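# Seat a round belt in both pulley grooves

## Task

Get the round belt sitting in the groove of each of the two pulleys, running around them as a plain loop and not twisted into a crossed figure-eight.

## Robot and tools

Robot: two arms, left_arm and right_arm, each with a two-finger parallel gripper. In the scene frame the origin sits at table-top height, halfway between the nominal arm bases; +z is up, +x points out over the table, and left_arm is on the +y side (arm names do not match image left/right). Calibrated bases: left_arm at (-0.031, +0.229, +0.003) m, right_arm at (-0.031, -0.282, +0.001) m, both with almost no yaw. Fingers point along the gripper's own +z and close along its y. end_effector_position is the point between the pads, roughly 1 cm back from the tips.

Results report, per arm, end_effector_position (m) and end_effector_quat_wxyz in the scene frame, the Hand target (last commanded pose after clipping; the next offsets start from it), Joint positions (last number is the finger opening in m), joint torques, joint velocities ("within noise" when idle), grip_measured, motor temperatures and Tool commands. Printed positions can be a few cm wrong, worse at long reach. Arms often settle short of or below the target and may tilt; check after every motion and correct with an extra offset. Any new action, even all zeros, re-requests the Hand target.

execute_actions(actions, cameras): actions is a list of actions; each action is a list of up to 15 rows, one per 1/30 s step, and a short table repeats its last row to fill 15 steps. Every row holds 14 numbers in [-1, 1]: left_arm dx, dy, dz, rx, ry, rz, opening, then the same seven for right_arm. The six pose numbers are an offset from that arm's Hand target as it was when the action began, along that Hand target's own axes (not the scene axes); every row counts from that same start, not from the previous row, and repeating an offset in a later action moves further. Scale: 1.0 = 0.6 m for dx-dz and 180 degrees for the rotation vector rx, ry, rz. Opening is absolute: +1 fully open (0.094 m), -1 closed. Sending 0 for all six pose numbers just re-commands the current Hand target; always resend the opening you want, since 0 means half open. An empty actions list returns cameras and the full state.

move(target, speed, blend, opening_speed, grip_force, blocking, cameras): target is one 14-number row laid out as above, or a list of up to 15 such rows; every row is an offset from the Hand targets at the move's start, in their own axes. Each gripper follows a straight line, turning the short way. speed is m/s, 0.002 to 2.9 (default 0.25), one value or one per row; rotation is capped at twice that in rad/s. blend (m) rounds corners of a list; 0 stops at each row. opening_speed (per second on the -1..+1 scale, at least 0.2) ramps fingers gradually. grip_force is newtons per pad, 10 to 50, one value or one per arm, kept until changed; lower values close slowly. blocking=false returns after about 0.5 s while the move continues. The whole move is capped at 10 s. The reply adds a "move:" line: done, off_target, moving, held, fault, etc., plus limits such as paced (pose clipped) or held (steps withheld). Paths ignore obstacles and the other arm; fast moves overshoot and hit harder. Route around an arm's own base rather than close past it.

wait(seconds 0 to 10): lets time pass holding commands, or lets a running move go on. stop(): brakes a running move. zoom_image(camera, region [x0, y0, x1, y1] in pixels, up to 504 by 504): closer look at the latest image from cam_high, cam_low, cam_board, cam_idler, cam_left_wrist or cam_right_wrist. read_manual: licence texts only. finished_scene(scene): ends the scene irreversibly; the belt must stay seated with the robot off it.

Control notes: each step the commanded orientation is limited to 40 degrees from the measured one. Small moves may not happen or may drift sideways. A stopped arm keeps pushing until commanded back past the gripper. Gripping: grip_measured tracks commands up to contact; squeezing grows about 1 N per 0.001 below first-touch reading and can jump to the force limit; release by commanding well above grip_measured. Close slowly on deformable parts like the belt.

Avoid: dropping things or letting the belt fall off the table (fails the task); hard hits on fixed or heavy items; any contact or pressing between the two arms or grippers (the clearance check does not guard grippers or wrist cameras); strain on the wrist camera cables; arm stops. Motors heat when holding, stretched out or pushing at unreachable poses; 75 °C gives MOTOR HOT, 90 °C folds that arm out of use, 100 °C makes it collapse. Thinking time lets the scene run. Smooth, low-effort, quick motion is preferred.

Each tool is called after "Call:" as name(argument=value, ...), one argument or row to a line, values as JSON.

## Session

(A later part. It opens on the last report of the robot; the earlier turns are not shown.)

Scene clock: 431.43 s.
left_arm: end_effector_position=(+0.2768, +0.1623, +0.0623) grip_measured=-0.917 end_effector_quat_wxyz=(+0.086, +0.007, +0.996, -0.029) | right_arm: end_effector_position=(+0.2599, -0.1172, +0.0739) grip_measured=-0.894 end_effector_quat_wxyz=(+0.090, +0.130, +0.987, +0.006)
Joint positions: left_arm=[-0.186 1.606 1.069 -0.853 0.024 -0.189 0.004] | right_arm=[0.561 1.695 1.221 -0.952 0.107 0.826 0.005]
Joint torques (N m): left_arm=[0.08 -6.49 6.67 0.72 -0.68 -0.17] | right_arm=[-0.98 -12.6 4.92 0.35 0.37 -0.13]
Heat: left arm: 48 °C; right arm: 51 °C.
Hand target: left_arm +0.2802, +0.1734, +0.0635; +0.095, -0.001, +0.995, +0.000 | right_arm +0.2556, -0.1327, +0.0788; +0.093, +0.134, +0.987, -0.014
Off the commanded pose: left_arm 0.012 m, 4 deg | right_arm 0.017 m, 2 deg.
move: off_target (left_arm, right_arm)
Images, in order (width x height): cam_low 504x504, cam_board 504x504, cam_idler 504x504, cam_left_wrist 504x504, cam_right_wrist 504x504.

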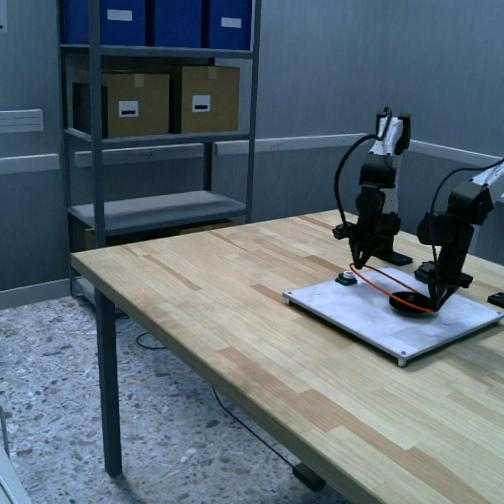

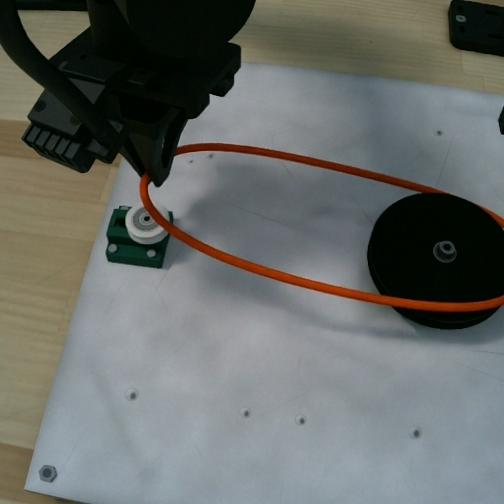

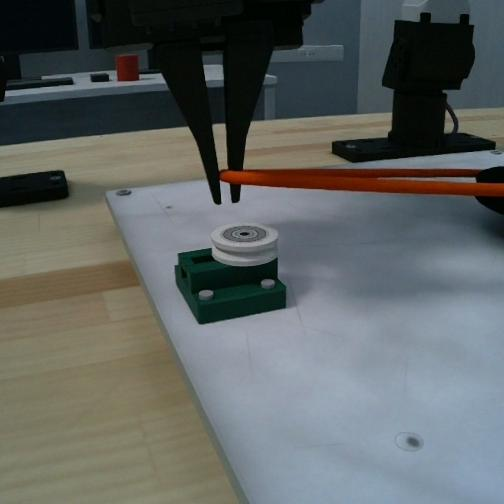

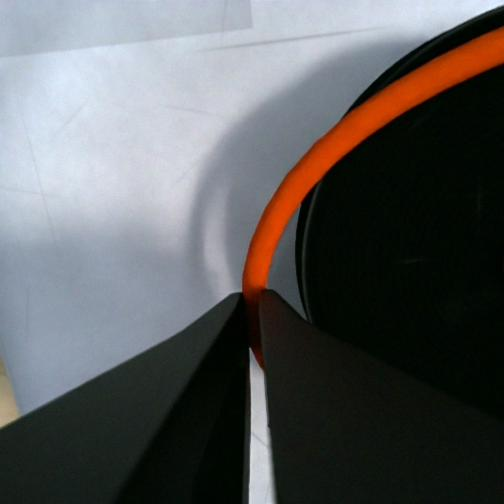

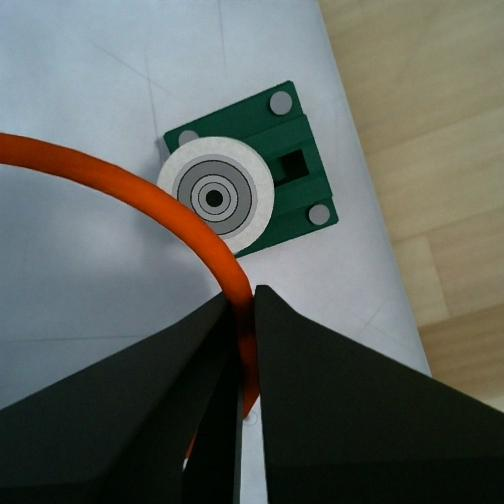

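Call:
move(
  target=[
    [-0.022,0,-0.03,0,0,0,-1,0,0,0,0,0,0,-1],
    [-0.022,-0.06,-0.035,0,0,0,-1,-0.0089,-0.032,0,0,0,0,-1],
  ],
  speed=0.06,
  cameras=["cam_idler","cam_low","cam_board","cam_high"],
)

Scene clock: 478.13 s.
left_arm: end_effector_position=(+0.2852, +0.1294, +0.0848) grip_measured=-0.917 end_effector_quat_wxyz=(+0.094, +0.008, +0.995, -0.024) | right_arm: end_effector_position=(+0.2595, -0.1405, +0.0749) grip_measured=-0.894 end_effector_quat_wxyz=(+0.088, +0.132, +0.987, +0.002)
Joint positions: left_arm=[-0.296 1.636 1.191 -0.933 -0.011 -0.295 0.004] | right_arm=[0.498 1.653 1.179 -0.952 0.102 0.767 0.005]
Joint torques (N m): left_arm=[0.01 -5.6 8.72 0.53 -0.55 -0.19] | right_arm=[-0.91 -11.99 5.26 0.39 0.4 -0.15]
Motor temperatures (°C): left_arm=[25 45 40 25 25 23 30] | right_arm=[24 53 33 25 26 22 27]
Heat: left arm: 45 °C; right arm: 53 °C.
Hand target: left_arm +0.2893, +0.1375, +0.0867; +0.095, -0.001, +0.995, +0.000 | right_arm +0.2556, -0.1526, +0.0799; +0.093, +0.134, +0.987, -0.014
Off the commanded pose: left_arm 0.009 m, 3 deg | right_arm 0.014 m, 2 deg.
move: off_target (left_arm, right_arm)
Images, in order (width x height): cam_high 504x504, cam_low 504x504, cam_board 504x504, cam_idler 504x504.

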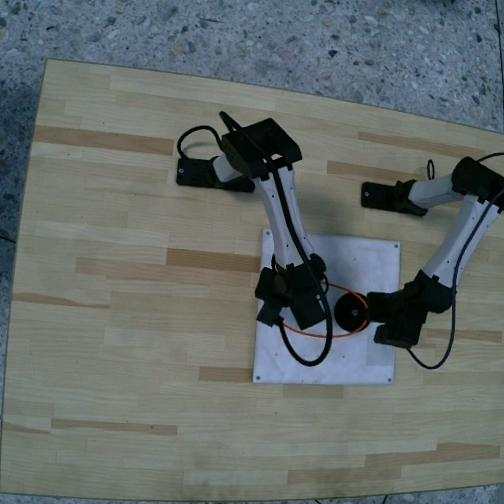

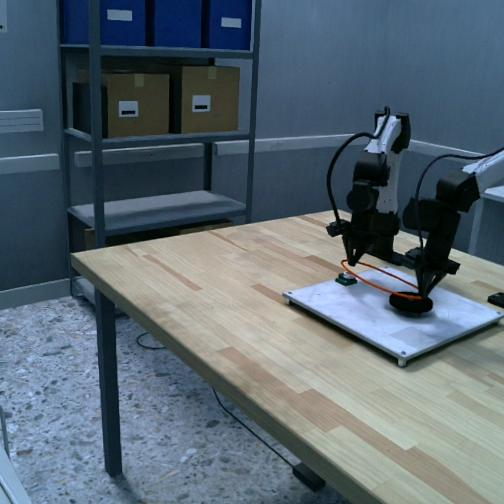

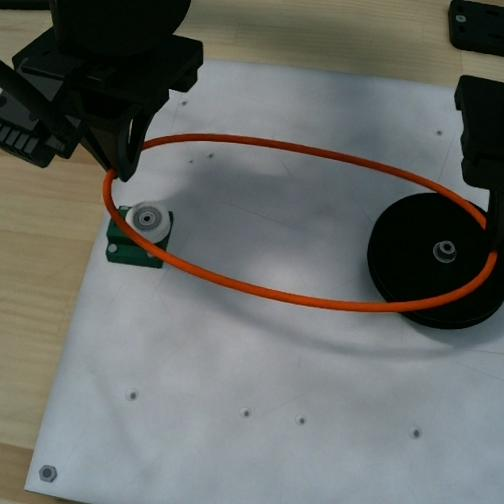

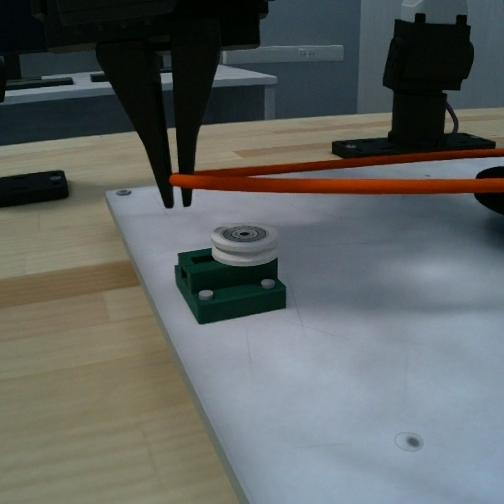

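Call:
move(
  target=[0,-0.013,0.008,0,0,0,-1,-0.015,-0.017,0,0,0,0,-1],
  speed=0.06,
  cameras=["cam_idler","cam_board"],
)

Scene clock: 486.57 s.
left_arm: end_effector_position=(+0.2822, +0.1220, +0.0796) grip_measured=-0.917 end_effector_quat_wxyz=(+0.085, +0.007, +0.996, -0.023) | right_arm: end_effector_position=(+0.2657, -0.1534, +0.0763) grip_measured=-0.894 end_effector_quat_wxyz=(+0.090, +0.131, +0.987, -0.001)
Joint positions: left_arm=[-0.32 1.653 1.191 -0.933 -0.011 -0.319 0.004] | right_arm=[0.454 1.649 1.179 -0.952 0.102 0.721 0.005]
Joint torques (N m): left_arm=[0.05 -5.7 8.55 0.64 -0.6 -0.16] | right_arm=[-1.17 -11.89 5.3 0.44 0.34 -0.15]
Heat: left arm: 44 °C; right arm: 52 °C.
Hand target: left_arm +0.2902, +0.1296, +0.0819; +0.095, +0.000, +0.995, +0.000 | right_arm +0.2614, -0.1648, +0.0816; +0.093, +0.134, +0.987, -0.014
Off the commanded pose: left_arm 0.011 m, 3 deg | right_arm 0.013 m, 2 deg.
move: off_target (left_arm, right_arm)
Images, in order (width x height): cam_board 504x504, cam_idler 504x504.

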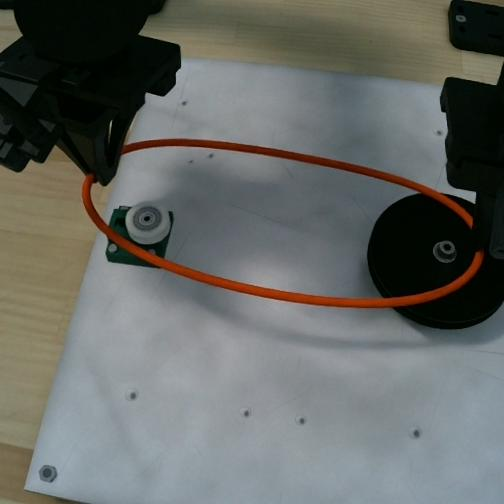

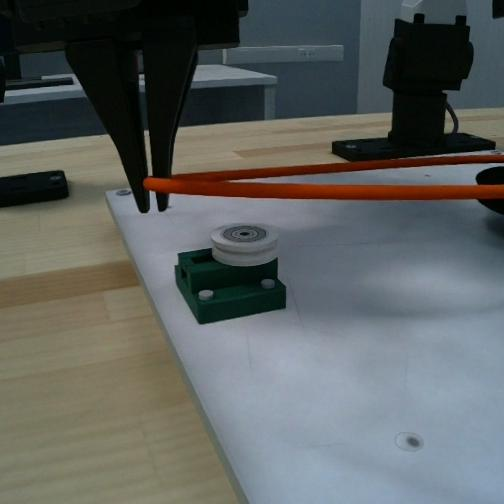

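Call:
move(
  target=[0,0,0,0,0,0,-1,0,0,0.045,0,0,0,-1],
  speed=0.06,
  cameras=["cam_idler","cam_board"],
)

Call:
zoom_image(
  camera="cam_idler",
  region=[120, 150, 320, 350],
)

Scene clock: 495.00 s.
left_arm: end_effector_position=(+0.2822, +0.1220, +0.0796) grip_measured=-0.917 end_effector_quat_wxyz=(+0.085, +0.007, +0.996, -0.023) | right_arm: end_effector_position=(+0.2679, -0.1545, +0.0602) grip_measured=-0.894 end_effector_quat_wxyz=(+0.097, +0.130, +0.987, +0.006)
Joint positions: left_arm=[-0.32 1.653 1.191 -0.933 -0.011 -0.32 0.004] | right_arm=[0.444 1.654 1.116 -0.864 0.096 0.709 0.005]
Joint torques (N m): left_arm=[0.09 -5.74 8.62 0.63 -0.59 -0.18] | right_arm=[-1.2 -8.38 4.93 0.62 0.31 -0.16]
Heat: left arm: 44 °C; right arm: 52 °C.
Hand target: left_arm +0.2902, +0.1296, +0.0819; +0.095, +0.000, +0.995, +0.000 | right_arm +0.2663, -0.1661, +0.0552; +0.093, +0.134, +0.987, -0.013
Off the commanded pose: left_arm 0.011 m, 3 deg | right_arm 0.013 m, 2 deg.
move: off_target (left_arm, right_arm)
Images, in order (width x height): cam_board 504x504, cam_idler 504x504.

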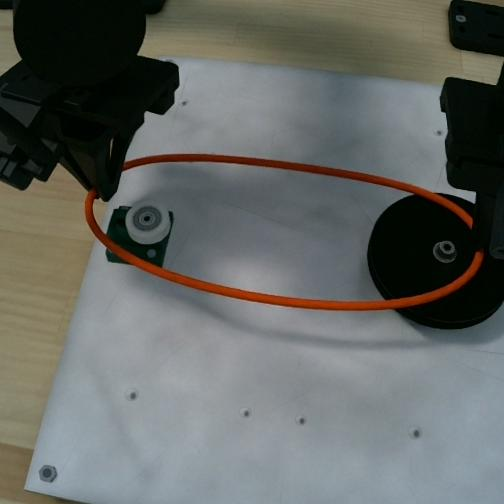

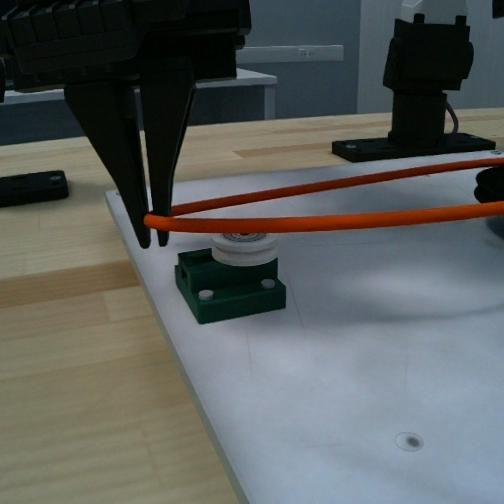

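Scaled by 2.520 from the camera's 504x504 image, which has a finer 720x720 frame.

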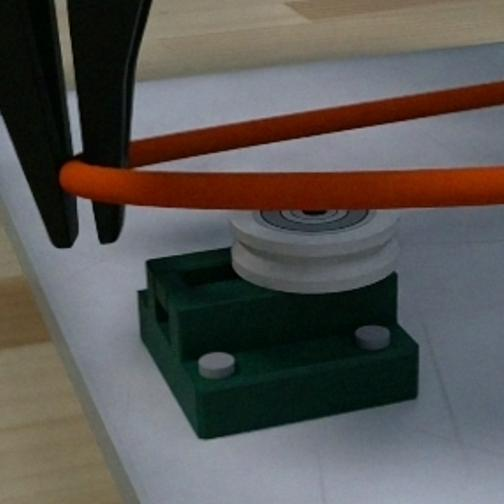

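Call:
move(
  target=[0,0,0,0,0,0,-1,0.004,0,0.025,0,0,0,-1],
  speed=0.05,
  cameras=["cam_idler","cam_board"],
)

Call:
zoom_image(
  camera="cam_idler",
  region=[120, 150, 320, 350],
)

Scene clock: 505.67 s.
left_arm: end_effector_position=(+0.2822, +0.1220, +0.0796) grip_measured=-0.917 end_effector_quat_wxyz=(+0.085, +0.007, +0.996, -0.023) | right_arm: end_effector_position=(+0.2687, -0.1540, +0.0453) grip_measured=-0.894 end_effector_quat_wxyz=(+0.097, +0.130, +0.987, +0.007)
Joint positions: left_arm=[-0.32 1.653 1.191 -0.933 -0.011 -0.32 0.004] | right_arm=[0.444 1.674 1.076 -0.802 0.096 0.708 0.005]
Joint torques (N m): left_arm=[0.1 -5.67 8.58 0.64 -0.6 -0.17] | right_arm=[-1.21 -8.58 4.97 0.63 0.39 -0.15]
Heat: left arm: 43 °C; right arm: 50 °C.
Hand target: left_arm +0.2902, +0.1296, +0.0819; +0.095, +0.000, +0.995, +0.000 | right_arm +0.2667, -0.1663, +0.0399; +0.093, +0.134, +0.987, -0.014
Off the commanded pose: left_arm 0.011 m, 3 deg | right_arm 0.013 m, 2 deg.
move: off_target (left_arm, right_arm)
Images, in order (width x height): cam_board 504x504, cam_idler 504x504.

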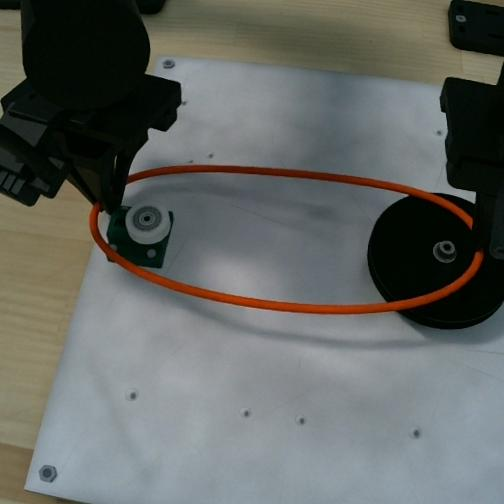

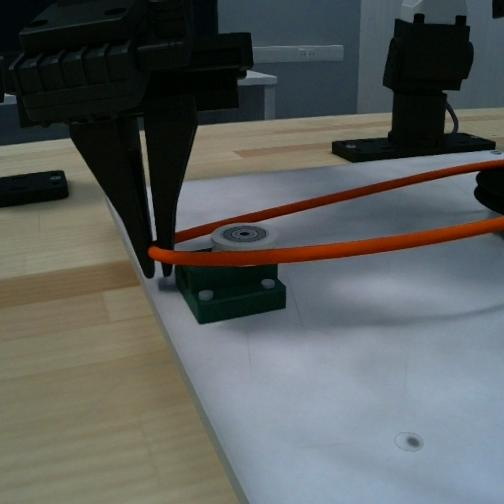

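Scaled by 2.520 from the camera's 504x504 image, which has a finer 720x720 frame.

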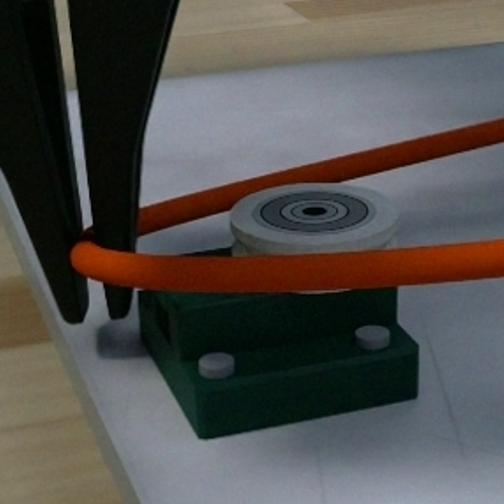

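Call:
move(
  target=[0,0.025,0,0,0,0,-1,0.004,0.014,0,0,0,0,-1],
  speed=0.05,
  cameras=["cam_idler","cam_board"],
)

Call:
zoom_image(
  camera="cam_idler",
  region=[120, 150, 320, 350],
)

Scene clock: 515.83 s.
left_arm: end_effector_position=(+0.2845, +0.1289, +0.0796) grip_measured=-0.917 end_effector_quat_wxyz=(+0.084, +0.005, +0.996, -0.028) | right_arm: end_effector_position=(+0.2676, -0.1531, +0.0420) grip_measured=-0.894 end_effector_quat_wxyz=(+0.094, +0.132, +0.987, +0.003)
Joint positions: left_arm=[-0.291 1.653 1.191 -0.933 0.003 -0.296 0.004] | right_arm=[0.451 1.685 1.076 -0.801 0.1 0.719 0.005]
Joint torques (N m): left_arm=[1.84 -6.99 6.98 0.68 -0.65 0.06] | right_arm=[0.24 -8.2 6.12 0.6 0.35 0.03]
Motor temperatures (°C): left_arm=[25 43 41 25 25 23 31] | right_arm=[24 47 33 26 26 22 27]
Heat: left arm: 43 °C; right arm: 47 °C.
Hand target: left_arm +0.2902, +0.1446, +0.0819; +0.095, -0.001, +0.995, +0.000 | right_arm +0.2666, -0.1576, +0.0394; +0.093, +0.133, +0.987, -0.014
Off the commanded pose: left_arm 0.017 m, 3 deg | right_arm 0.005 m, 2 deg.
move: off_target (left_arm)
Images, in order (width x height): cam_board 504x504, cam_idler 504x504.

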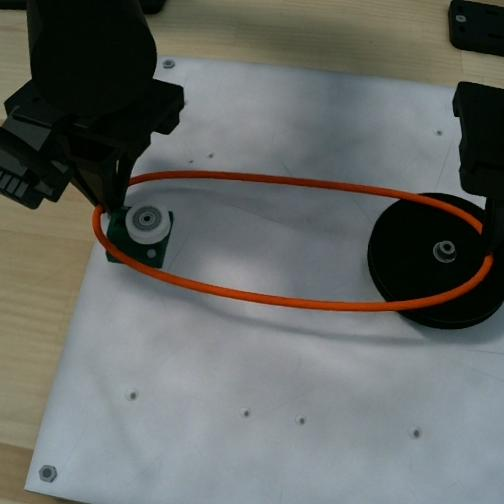

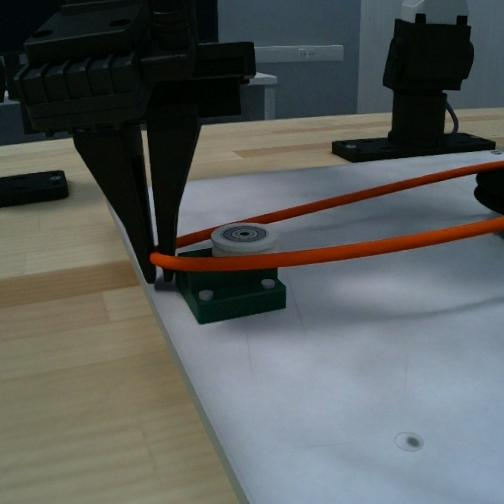

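Scaled by 2.520 from the camera's 504x504 image, which has a finer 720x720 frame.

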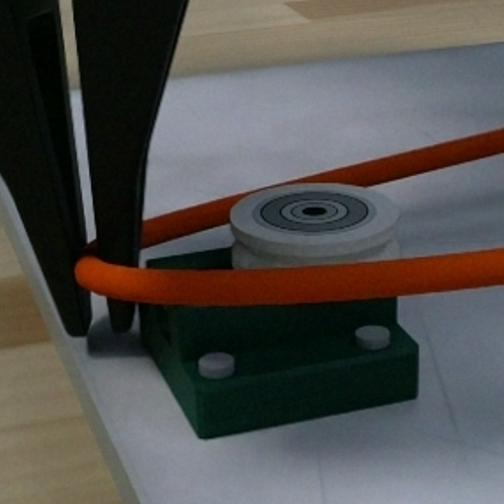

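Call:
move(
  target=[0,0,0,0,0,0,-1,0.006,0.025,-0.022,0,0,0,-1],
  speed=0.05,
  cameras=["cam_idler","cam_board"],
)

Call:
zoom_image(
  camera="cam_idler",
  region=[120, 150, 320, 350],
)

Scene clock: 522.90 s.
left_arm: end_effector_position=(+0.2855, +0.1322, +0.0796) grip_measured=-0.917 end_effector_quat_wxyz=(+0.085, +0.002, +0.996, -0.025) | right_arm: end_effector_position=(+0.2608, -0.1395, +0.0489) grip_measured=-0.894 end_effector_quat_wxyz=(+0.089, +0.128, +0.988, -0.006)
Joint positions: left_arm=[-0.283 1.653 1.191 -0.933 -0.002 -0.293 0.004] | right_arm=[0.506 1.695 1.119 -0.858 0.116 0.767 0.005]
Joint torques (N m): left_arm=[1.1 -6.99 6.91 0.69 -0.6 0.02] | right_arm=[0.05 -8.5 8.02 0.54 0.26 -0.01]
Heat: left arm: 44 °C; right arm: 46 °C.
Hand target: left_arm +0.2902, +0.1447, +0.0819; +0.095, -0.001, +0.995, +0.000 | right_arm +0.2648, -0.1415, +0.0516; +0.093, +0.134, +0.987, -0.014
Off the commanded pose: left_arm 0.013 m, 3 deg | right_arm 0.005 m, 1 deg.
move: off_target (left_arm)
Images, in order (width x height): cam_board 504x504, cam_idler 504x504.

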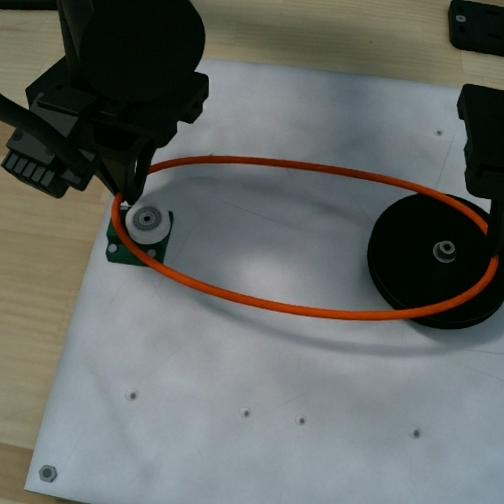

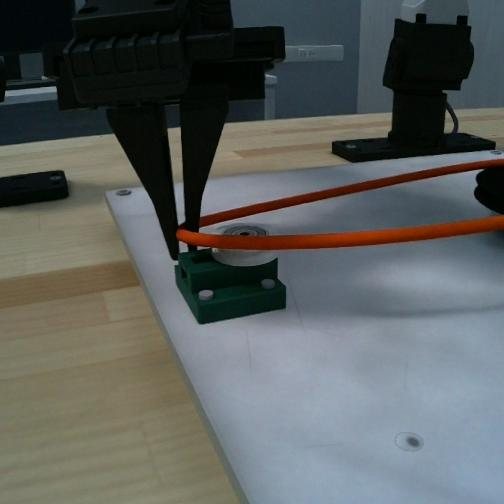

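Scaled by 2.520 from the camera's 504x504 image, which has a finer 720x720 frame.

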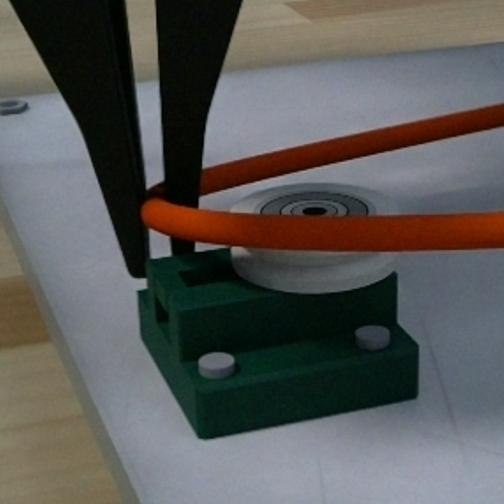

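Call:
move(
  target=[0,0,0,0,0,0,-1,0,0.008,0.012,0,0,0,-1],
  speed=0.05,
  cameras=["cam_idler","cam_board"],
)

Call:
zoom_image(
  camera="cam_idler",
  region=[120, 150, 320, 350],
)

Scene clock: 531.47 s.
left_arm: end_effector_position=(+0.2857, +0.1328, +0.0796) grip_measured=-0.917 end_effector_quat_wxyz=(+0.085, +0.002, +0.996, -0.023) | right_arm: end_effector_position=(+0.2624, -0.1372, +0.0477) grip_measured=-0.894 end_effector_quat_wxyz=(+0.089, +0.130, +0.987, -0.005)
Joint positions: left_arm=[-0.283 1.653 1.191 -0.933 -0.006 -0.293 0.004] | right_arm=[0.51 1.706 1.126 -0.855 0.116 0.775 0.005]
Joint torques (N m): left_arm=[1.09 -7.13 6.83 0.67 -0.6 0.04] | right_arm=[0.36 -7.16 7.34 0.7 0.3 0.03]
Heat: left arm: 44 °C; right arm: 46 °C.
Hand target: left_arm +0.2902, +0.1446, +0.0819; +0.095, -0.001, +0.995, +0.000 | right_arm +0.2675, -0.1373, +0.0446; +0.093, +0.134, +0.987, -0.014
Off the commanded pose: left_arm 0.013 m, 3 deg | right_arm 0.006 m, 1 deg.
move: off_target (left_arm)
Images, in order (width x height): cam_board 504x504, cam_idler 504x504.

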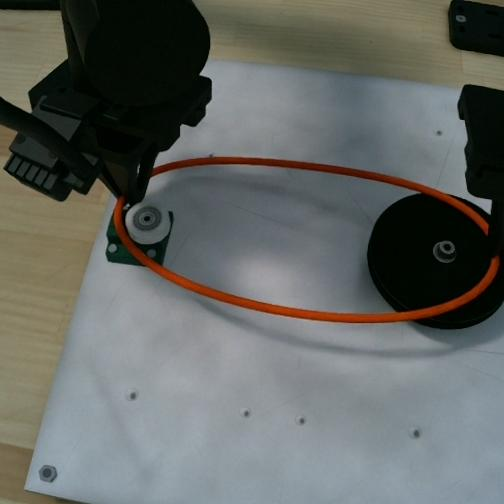

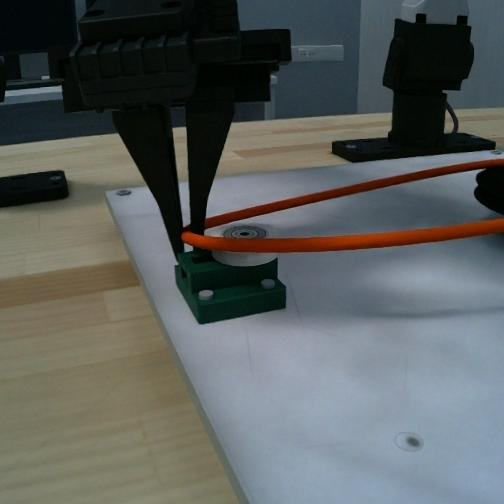

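Scaled by 2.520 from the camera's 504x504 image, which has a finer 720x720 frame.

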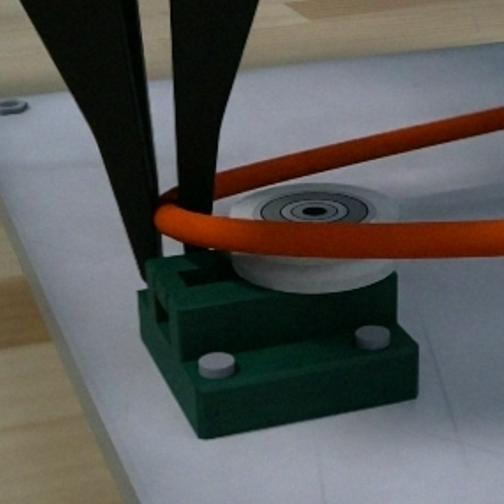

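Call:
move(
  target=[0,0,0.024,0,0,0,-1,0,0.004,0.006,0,0,0,-1],
  speed=0.04,
  cameras=["cam_idler","cam_low"],
)

Call:
zoom_image(
  camera="cam_idler",
  region=[120, 150, 320, 350],
)

Scene clock: 542.27 s.
left_arm: end_effector_position=(+0.2877, +0.1333, +0.0729) grip_measured=-0.917 end_effector_quat_wxyz=(+0.089, +0.002, +0.996, -0.023) | right_arm: end_effector_position=(+0.2631, -0.1353, +0.0477) grip_measured=-0.894 end_effector_quat_wxyz=(+0.089, +0.131, +0.987, -0.005)
Joint positions: left_arm=[-0.281 1.659 1.169 -0.897 -0.006 -0.29 0.004] | right_arm=[0.513 1.71 1.13 -0.854 0.116 0.78 0.005]
Joint torques (N m): left_arm=[1.01 -5.83 5.86 0.85 -0.53 0.04] | right_arm=[0.31 -6.65 6.64 0.81 0.29 0.08]
Heat: left arm: 45 °C; right arm: 46 °C.
Hand target: left_arm +0.2929, +0.1445, +0.0678; +0.095, +0.000, +0.995, +0.000 | right_arm +0.2686, -0.1351, +0.0411; +0.093, +0.134, +0.987, -0.013
Off the commanded pose: left_arm 0.014 m, 3 deg | right_arm 0.009 m, 1 deg.
move: off_target (left_arm)
Images, in order (width x height): cam_low 504x504, cam_idler 504x504.

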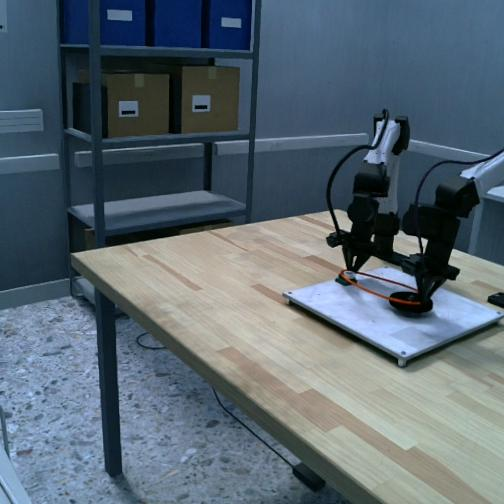

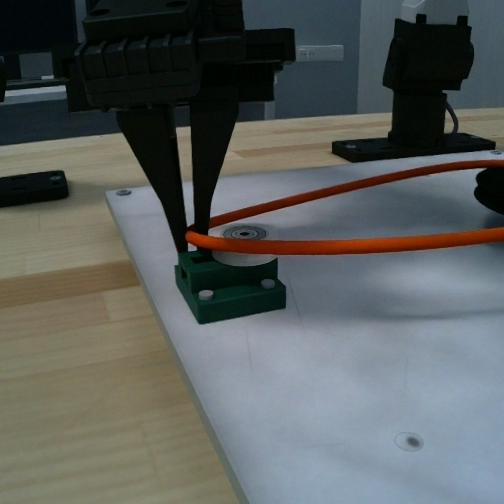

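Scaled by 2.520 from the camera's 504x504 image, which has a finer 720x720 frame.

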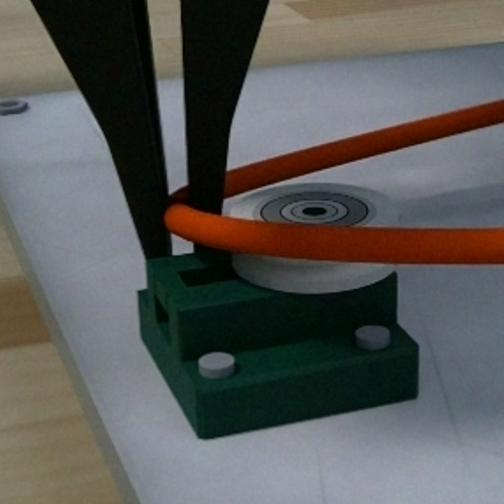

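Call:
move(
  target=[
    [0,0,0,0,0,0,-1,0.004,0,-0.009,0,0,0,-1],
    [0,0,0,0,0,0,-1,0.02,0.005,-0.006,0,0,0.08,-1],
    [0,0,0,0,0,0,-1,0.02,0.005,0.01,0,0,0.08,-1],
  ],
  speed=0.04,
  cameras=["cam_idler","cam_board"],
)

Call:
zoom_image(
  camera="cam_idler",
  region=[120, 150, 320, 350],
)

Call:
zoom_image(
  camera="cam_board",
  region=[50, 130, 250, 330],
)

Scene clock: 578.97 s.
left_arm: end_effector_position=(+0.2899, +0.1344, +0.0732) grip_measured=-0.917 end_effector_quat_wxyz=(+0.094, +0.004, +0.995, -0.020) | right_arm: end_effector_position=(+0.2574, -0.1278, +0.0398) grip_measured=-0.894 end_effector_quat_wxyz=(+0.089, +0.252, +0.963, +0.004)
Joint positions: left_arm=[-0.281 1.659 1.169 -0.89 -0.016 -0.286 0.004] | right_arm=[0.546 1.721 1.11 -0.831 0.124 1.062 0.005]
Joint torques (N m): left_arm=[1.03 -5.85 5.87 0.82 -0.47 -0.01] | right_arm=[0.16 -8.18 4.6 0.86 0.27 0.02]
Heat: left arm: 43 °C; right arm: 43 °C.
Hand target: left_arm +0.2929, +0.1446, +0.0678; +0.095, +0.000, +0.995, +0.000 | right_arm +0.2592, -0.1295, +0.0329; +0.094, +0.256, +0.962, -0.002
Off the commanded pose: left_arm 0.012 m, 2 deg | right_arm 0.007 m, 1 deg.
move: off_target (left_arm)
Images, in order (width x height): cam_board 504x504, cam_idler 504x504.

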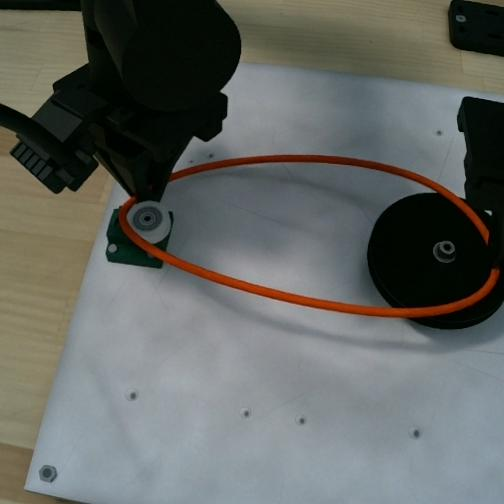

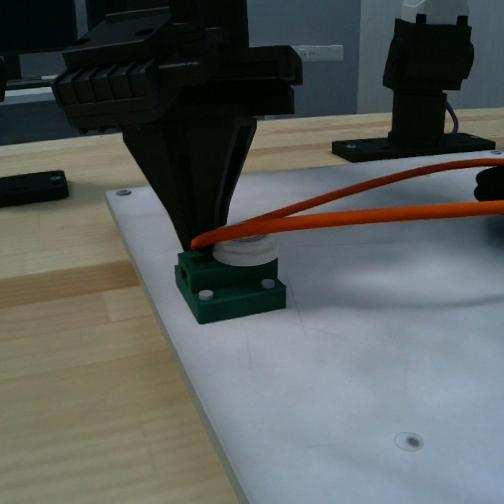

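Scaled by 2.520 from the camera's 504x504 image, which has a finer 720x720 frame.

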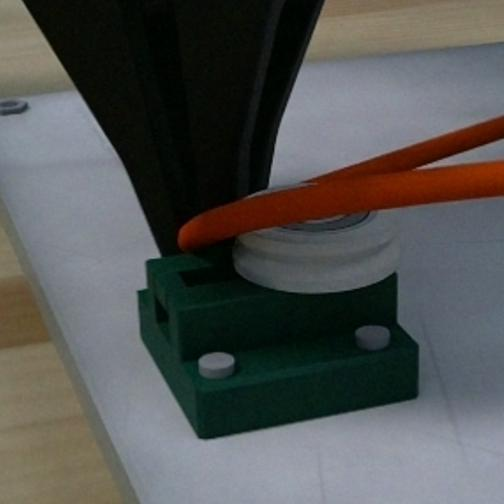

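Scaled by 2.520 from the camera's 504x504 image, which has a finer 720x720 frame.

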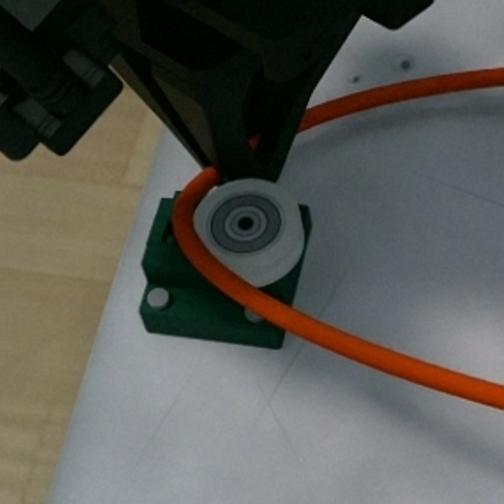

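Call:
move(
  target=[0,0,0,0,0,0,-1,0,0.0,-0.013,0.05,0.02,0,-1],
  speed=0.04,
  cameras=["cam_idler","cam_board"],
)

Call:
zoom_image(
  camera="cam_idler",
  region=[120, 150, 320, 350],
)

Call:
zoom_image(
  camera="cam_board",
  region=[50, 130, 250, 330],
)

Scene clock: 595.97 s.
left_arm: end_effector_position=(+0.2899, +0.1344, +0.0732) grip_measured=-0.917 end_effector_quat_wxyz=(+0.094, +0.004, +0.995, -0.020) | right_arm: end_effector_position=(+0.2564, -0.1281, +0.0416) grip_measured=-0.894 end_effector_quat_wxyz=(+0.043, +0.260, +0.963, -0.058)
Joint positions: left_arm=[-0.281 1.659 1.169 -0.89 -0.016 -0.286 0.004] | right_arm=[0.557 1.852 1.287 -1.034 0.142 1.098 0.005]
Joint torques (N m): left_arm=[1.16 -5.76 5.9 0.81 -0.46 0] | right_arm=[0.46 -9.11 7.17 0.18 0.28 -0.01]
Heat: left arm: 42 °C; right arm: 44 °C.
Hand target: left_arm +0.2929, +0.1446, +0.0678; +0.095, +0.000, +0.995, +0.000 | right_arm +0.2578, -0.1290, +0.0406; +0.044, +0.263, +0.961, -0.069
Off the commanded pose: left_arm 0.012 m, 2 deg | right_arm 0.002 m, 1 deg.
move: off_target (left_arm)
Images, in order (width x height): cam_board 504x504, cam_idler 504x504.

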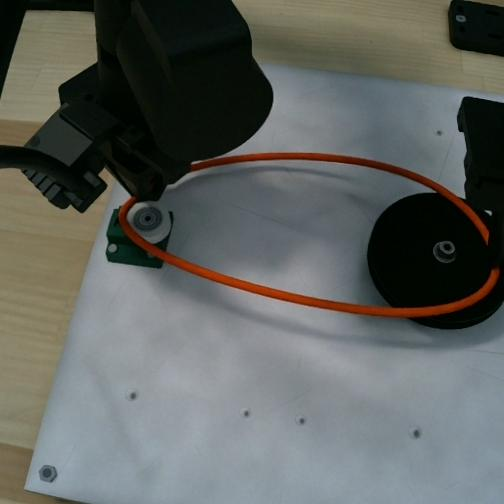

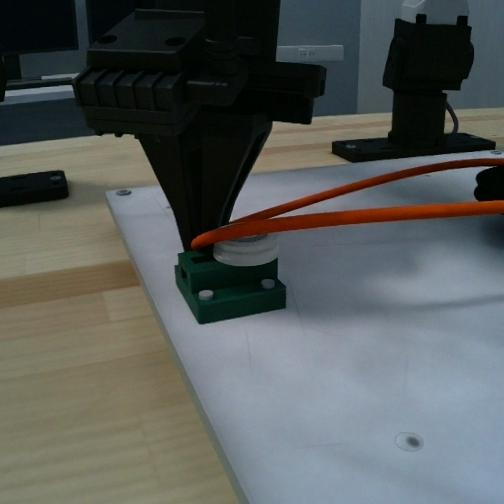

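Scaled by 2.520 from the camera's 504x504 image, which has a finer 720x720 frame.

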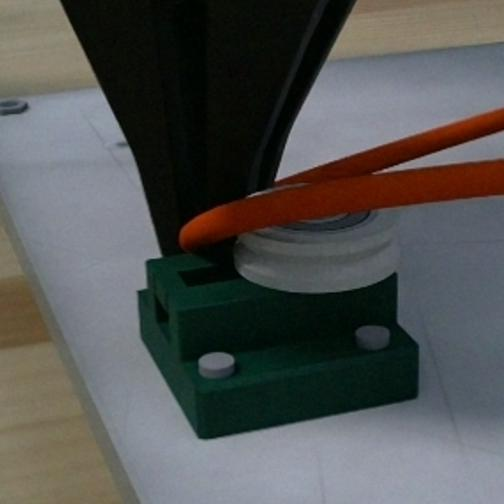

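Scaled by 2.520 from the camera's 504x504 image, which has a finer 720x720 frame.

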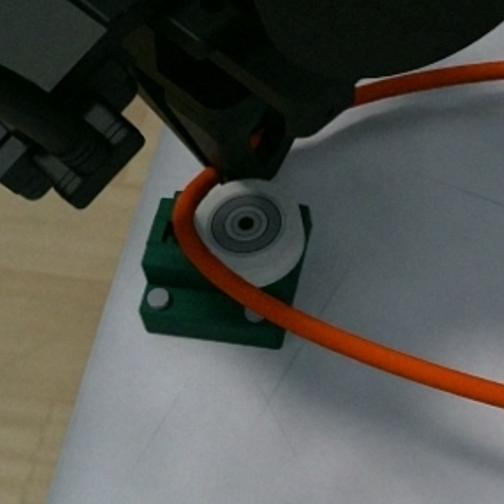

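Call:
move(
  target=[0,0,0,0,0,0,-1,0,0.0,-0.0,0.03,0.07,0,-1],
  speed=0.04,
  cameras=["cam_idler","cam_board"],
)

Call:
zoom_image(
  camera="cam_idler",
  region=[120, 150, 320, 350],
)

Call:
zoom_image(
  camera="cam_board",
  region=[50, 130, 250, 330],
)

Scene clock: 619.63 s.
left_arm: end_effector_position=(+0.2900, +0.1344, +0.0733) grip_measured=-0.917 end_effector_quat_wxyz=(+0.094, +0.004, +0.995, -0.020) | right_arm: end_effector_position=(+0.2546, -0.1277, +0.0459) grip_measured=-0.894 end_effector_quat_wxyz=(-0.069, +0.269, +0.957, -0.083)
Joint positions: left_arm=[-0.281 1.659 1.169 -0.89 -0.016 -0.286 0.004] | right_arm=[0.496 2.016 1.515 -1.284 0.021 1.056 0.005]
Joint torques (N m): left_arm=[1.09 -5.82 5.83 0.82 -0.48 0] | right_arm=[-0.68 -9.63 6.56 0 -0.03 -0.13]
Heat: left arm: 42 °C; right arm: 45 °C.
Hand target: left_arm +0.2930, +0.1446, +0.0678; +0.095, +0.000, +0.995, +0.000 | right_arm +0.2577, -0.1290, +0.0405; -0.075, +0.271, +0.956, -0.085
Off the commanded pose: left_arm 0.012 m, 2 deg | right_arm 0.006 m, 1 deg.
move: off_target (left_arm)
Images, in order (width x height): cam_board 504x504, cam_idler 504x504.

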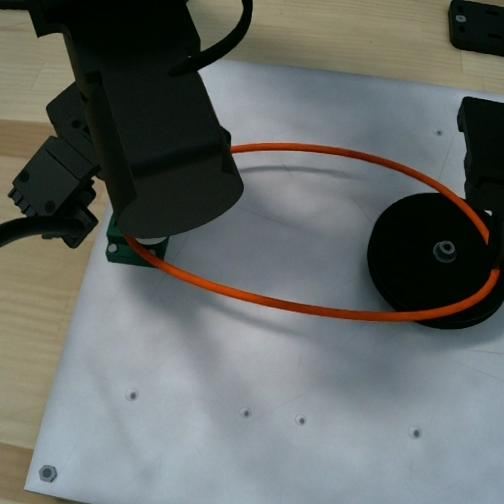

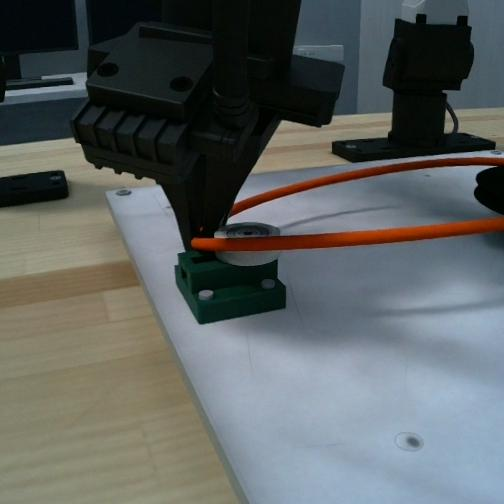

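Scaled by 2.520 from the camera's 504x504 image, which has a finer 720x720 frame.

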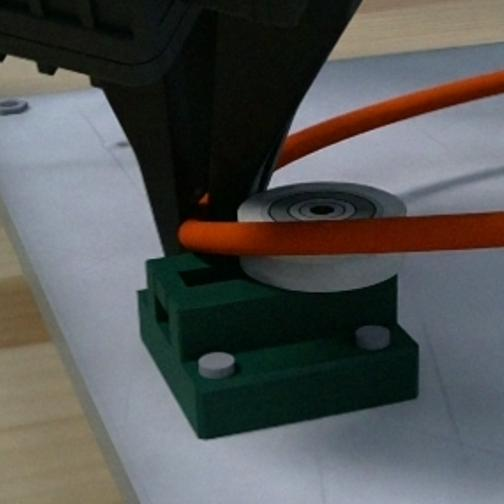

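Scaled by 2.520 from the camera's 504x504 image, which has a finer 720x720 frame.

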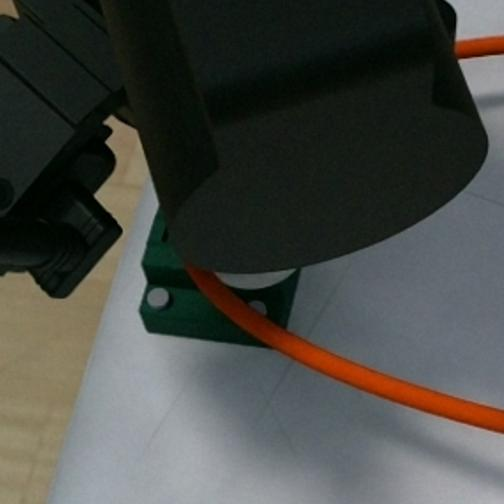

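Call:
move(
  target=[0,0.0,0,0,0,0,-1,0,0.0,0.009,0.02,0.02,0,-1],
  speed=0.04,
  cameras=["cam_idler"],
)

Call:
zoom_image(
  camera="cam_idler",
  region=[120, 150, 320, 350],
)

Scene clock: 632.53 s.
left_arm: end_effector_position=(+0.2900, +0.1345, +0.0733) grip_measured=-0.917 end_effector_quat_wxyz=(+0.094, +0.004, +0.995, -0.019) | right_arm: end_effector_position=(+0.2541, -0.1282, +0.0461) grip_measured=-0.894 end_effector_quat_wxyz=(-0.104, +0.269, +0.952, -0.102)
Joint positions: left_arm=[-0.281 1.659 1.169 -0.89 -0.017 -0.286 0.004] | right_arm=[0.485 2.089 1.606 -1.381 0.002 1.046 0.005]
Joint torques (N m): left_arm=[1.1 -5.78 5.9 0.81 -0.46 -0.01] | right_arm=[-0.77 -9.32 5.72 -0.03 -0.04 -0.11]
Heat: left arm: 42 °C; right arm: 45 °C.
Hand target: left_arm +0.2930, +0.1446, +0.0678; +0.095, +0.000, +0.995, +0.000 | right_arm +0.2568, -0.1296, +0.0353; -0.113, +0.271, +0.950, -0.106
Off the commanded pose: left_arm 0.012 m, 2 deg | right_arm 0.011 m, 1 deg.
move: off_target (left_arm, right_arm)
Images, in order (width x height): cam_idler 504x504.

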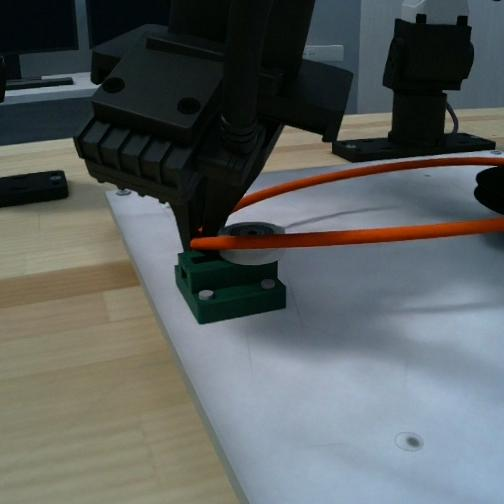

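Scaled by 2.520 from the camera's 504x504 image, which has a finer 720x720 frame.

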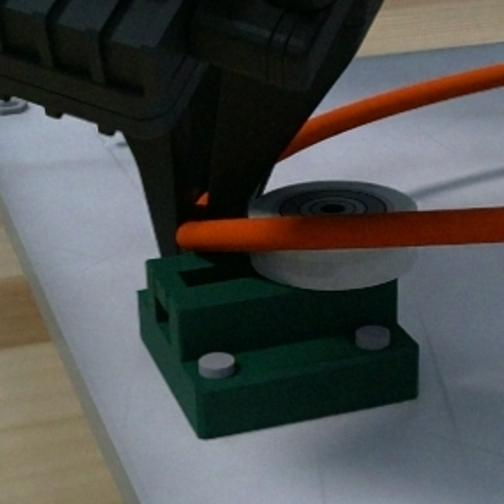

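Call:
move(
  target=[
    [0,0.0,0,0,0,0,-1,0.0105,-0.0175,-0.0635,0,0,0,-1],
    [0,0.0,0,0,0,0,-1,0.0105,-0.0175,-0.0635,-0.085,-0.122,-0.083,-1],
    [0,0,0,0,0,0,-1,0.073,0.079,-0.08,-0.085,-0.122,-0.083,-1],
  ],
  speed=0.06,
  cameras=["cam_idler","cam_board","cam_right_wrist"],
)

Scene clock: 668.27 s.
left_arm: end_effector_position=(+0.2918, +0.1406, +0.0734) grip_measured=-0.918 end_effector_quat_wxyz=(+0.097, -0.001, +0.995, -0.009) | right_arm: end_effector_position=(+0.2511, -0.0643, +0.0698) grip_measured=-0.894 end_effector_quat_wxyz=(+0.083, +0.129, +0.988, -0.017)
Joint positions: left_arm=[-0.273 1.659 1.169 -0.89 -0.039 -0.286 0.004] | right_arm=[0.718 1.834 1.376 -1.029 0.147 0.984 0.005]
Joint torques (N m): left_arm=[0.36 -5.67 5.89 0.82 -0.26 -0.01] | right_arm=[0.59 -10.39 8.83 0.53 0.23 0.07]
Heat: left arm: 42 °C; right arm: 47 °C.
Hand target: left_arm +0.2930, +0.1446, +0.0678; +0.095, -0.001, +0.995, +0.000 | right_arm +0.2568, -0.0600, +0.0754; +0.093, +0.133, +0.987, -0.014
Off the commanded pose: left_arm 0.007 m, 1 deg | right_arm 0.009 m, 1 deg.
move: done
Images, in order (width x height): cam_board 504x504, cam_idler 504x504, cam_right_wrist 504x504.

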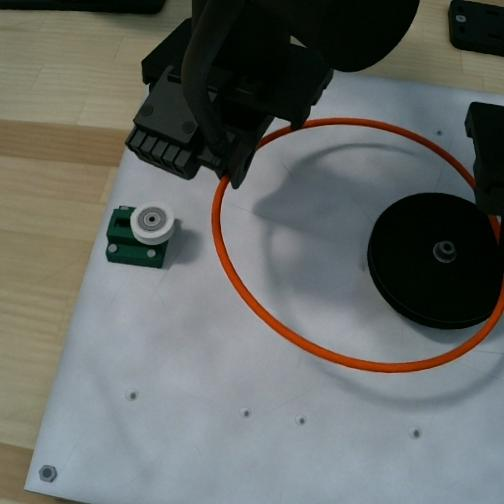

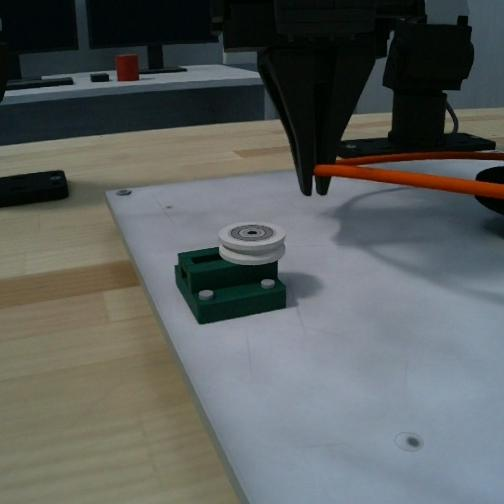

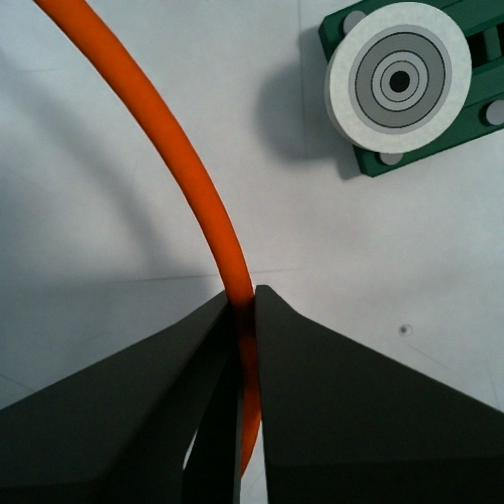

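Call:
move(
  target=[
    [0,0,0,0,0,0,-1,0,0,0,0,0,0,-0.7],
    [0,0,0,0,0,0,-1,0,0,-0.018,0,0,0,-0.7],
  ],
  speed=0.04,
  opening_speed=0.3,
  cameras=["cam_idler","cam_board","cam_right_wrist"],
)

Call:
zoom_image(
  camera="cam_idler",
  region=[250, 100, 420, 270],
)

Scene clock: 682.60 s.
left_arm: end_effector_position=(+0.2918, +0.1407, +0.0734) grip_measured=-0.918 end_effector_quat_wxyz=(+0.097, -0.001, +0.995, -0.008) | right_arm: end_effector_position=(+0.2503, -0.0637, +0.0772) grip_measured=-0.702 end_effector_quat_wxyz=(+0.081, +0.131, +0.988, -0.019)
Joint positions: left_arm=[-0.273 1.659 1.169 -0.89 -0.04 -0.286 0.004] | right_arm=[0.721 1.834 1.407 -1.067 0.148 0.99 0.014]
Joint torques (N m): left_arm=[0.31 -5.76 5.83 0.81 -0.26 -0.03] | right_arm=[0.59 -11.51 8.72 0.47 0.22 0.05]
Heat: left arm: 42 °C; right arm: 49 °C.
Hand target: left_arm +0.2930, +0.1446, +0.0678; +0.095, -0.001, +0.995, +0.000 | right_arm +0.2549, -0.0594, +0.0861; +0.093, +0.133, +0.987, -0.014
Off the commanded pose: left_arm 0.007 m, 1 deg | right_arm 0.011 m, 2 deg.
move: off_target (right_arm)
Images, in order (width x height): cam_board 504x504, cam_idler 504x504, cam_right_wrist 504x504.

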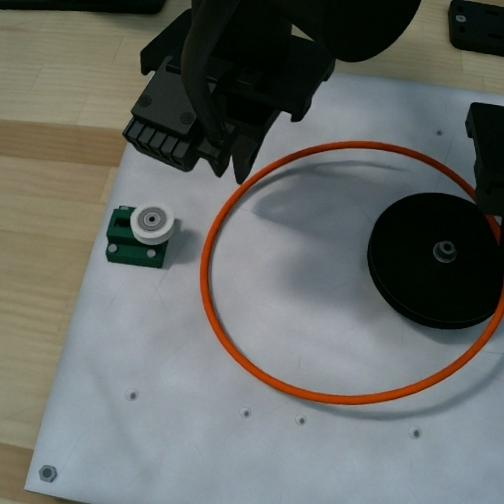

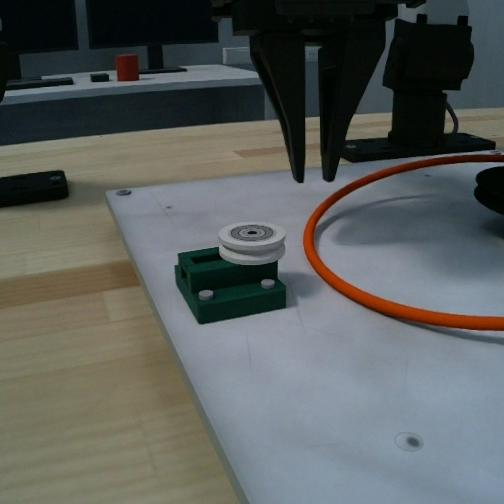

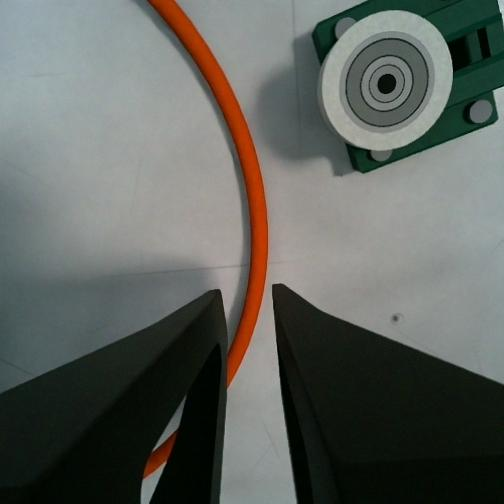

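Scaled by 2.965 from the camera's 504x504 image, which has a finer 720x720 frame.

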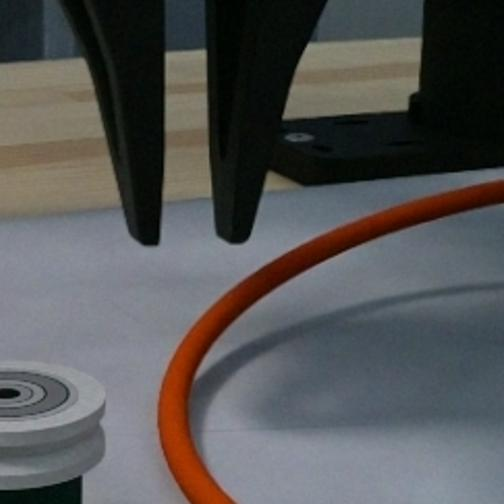

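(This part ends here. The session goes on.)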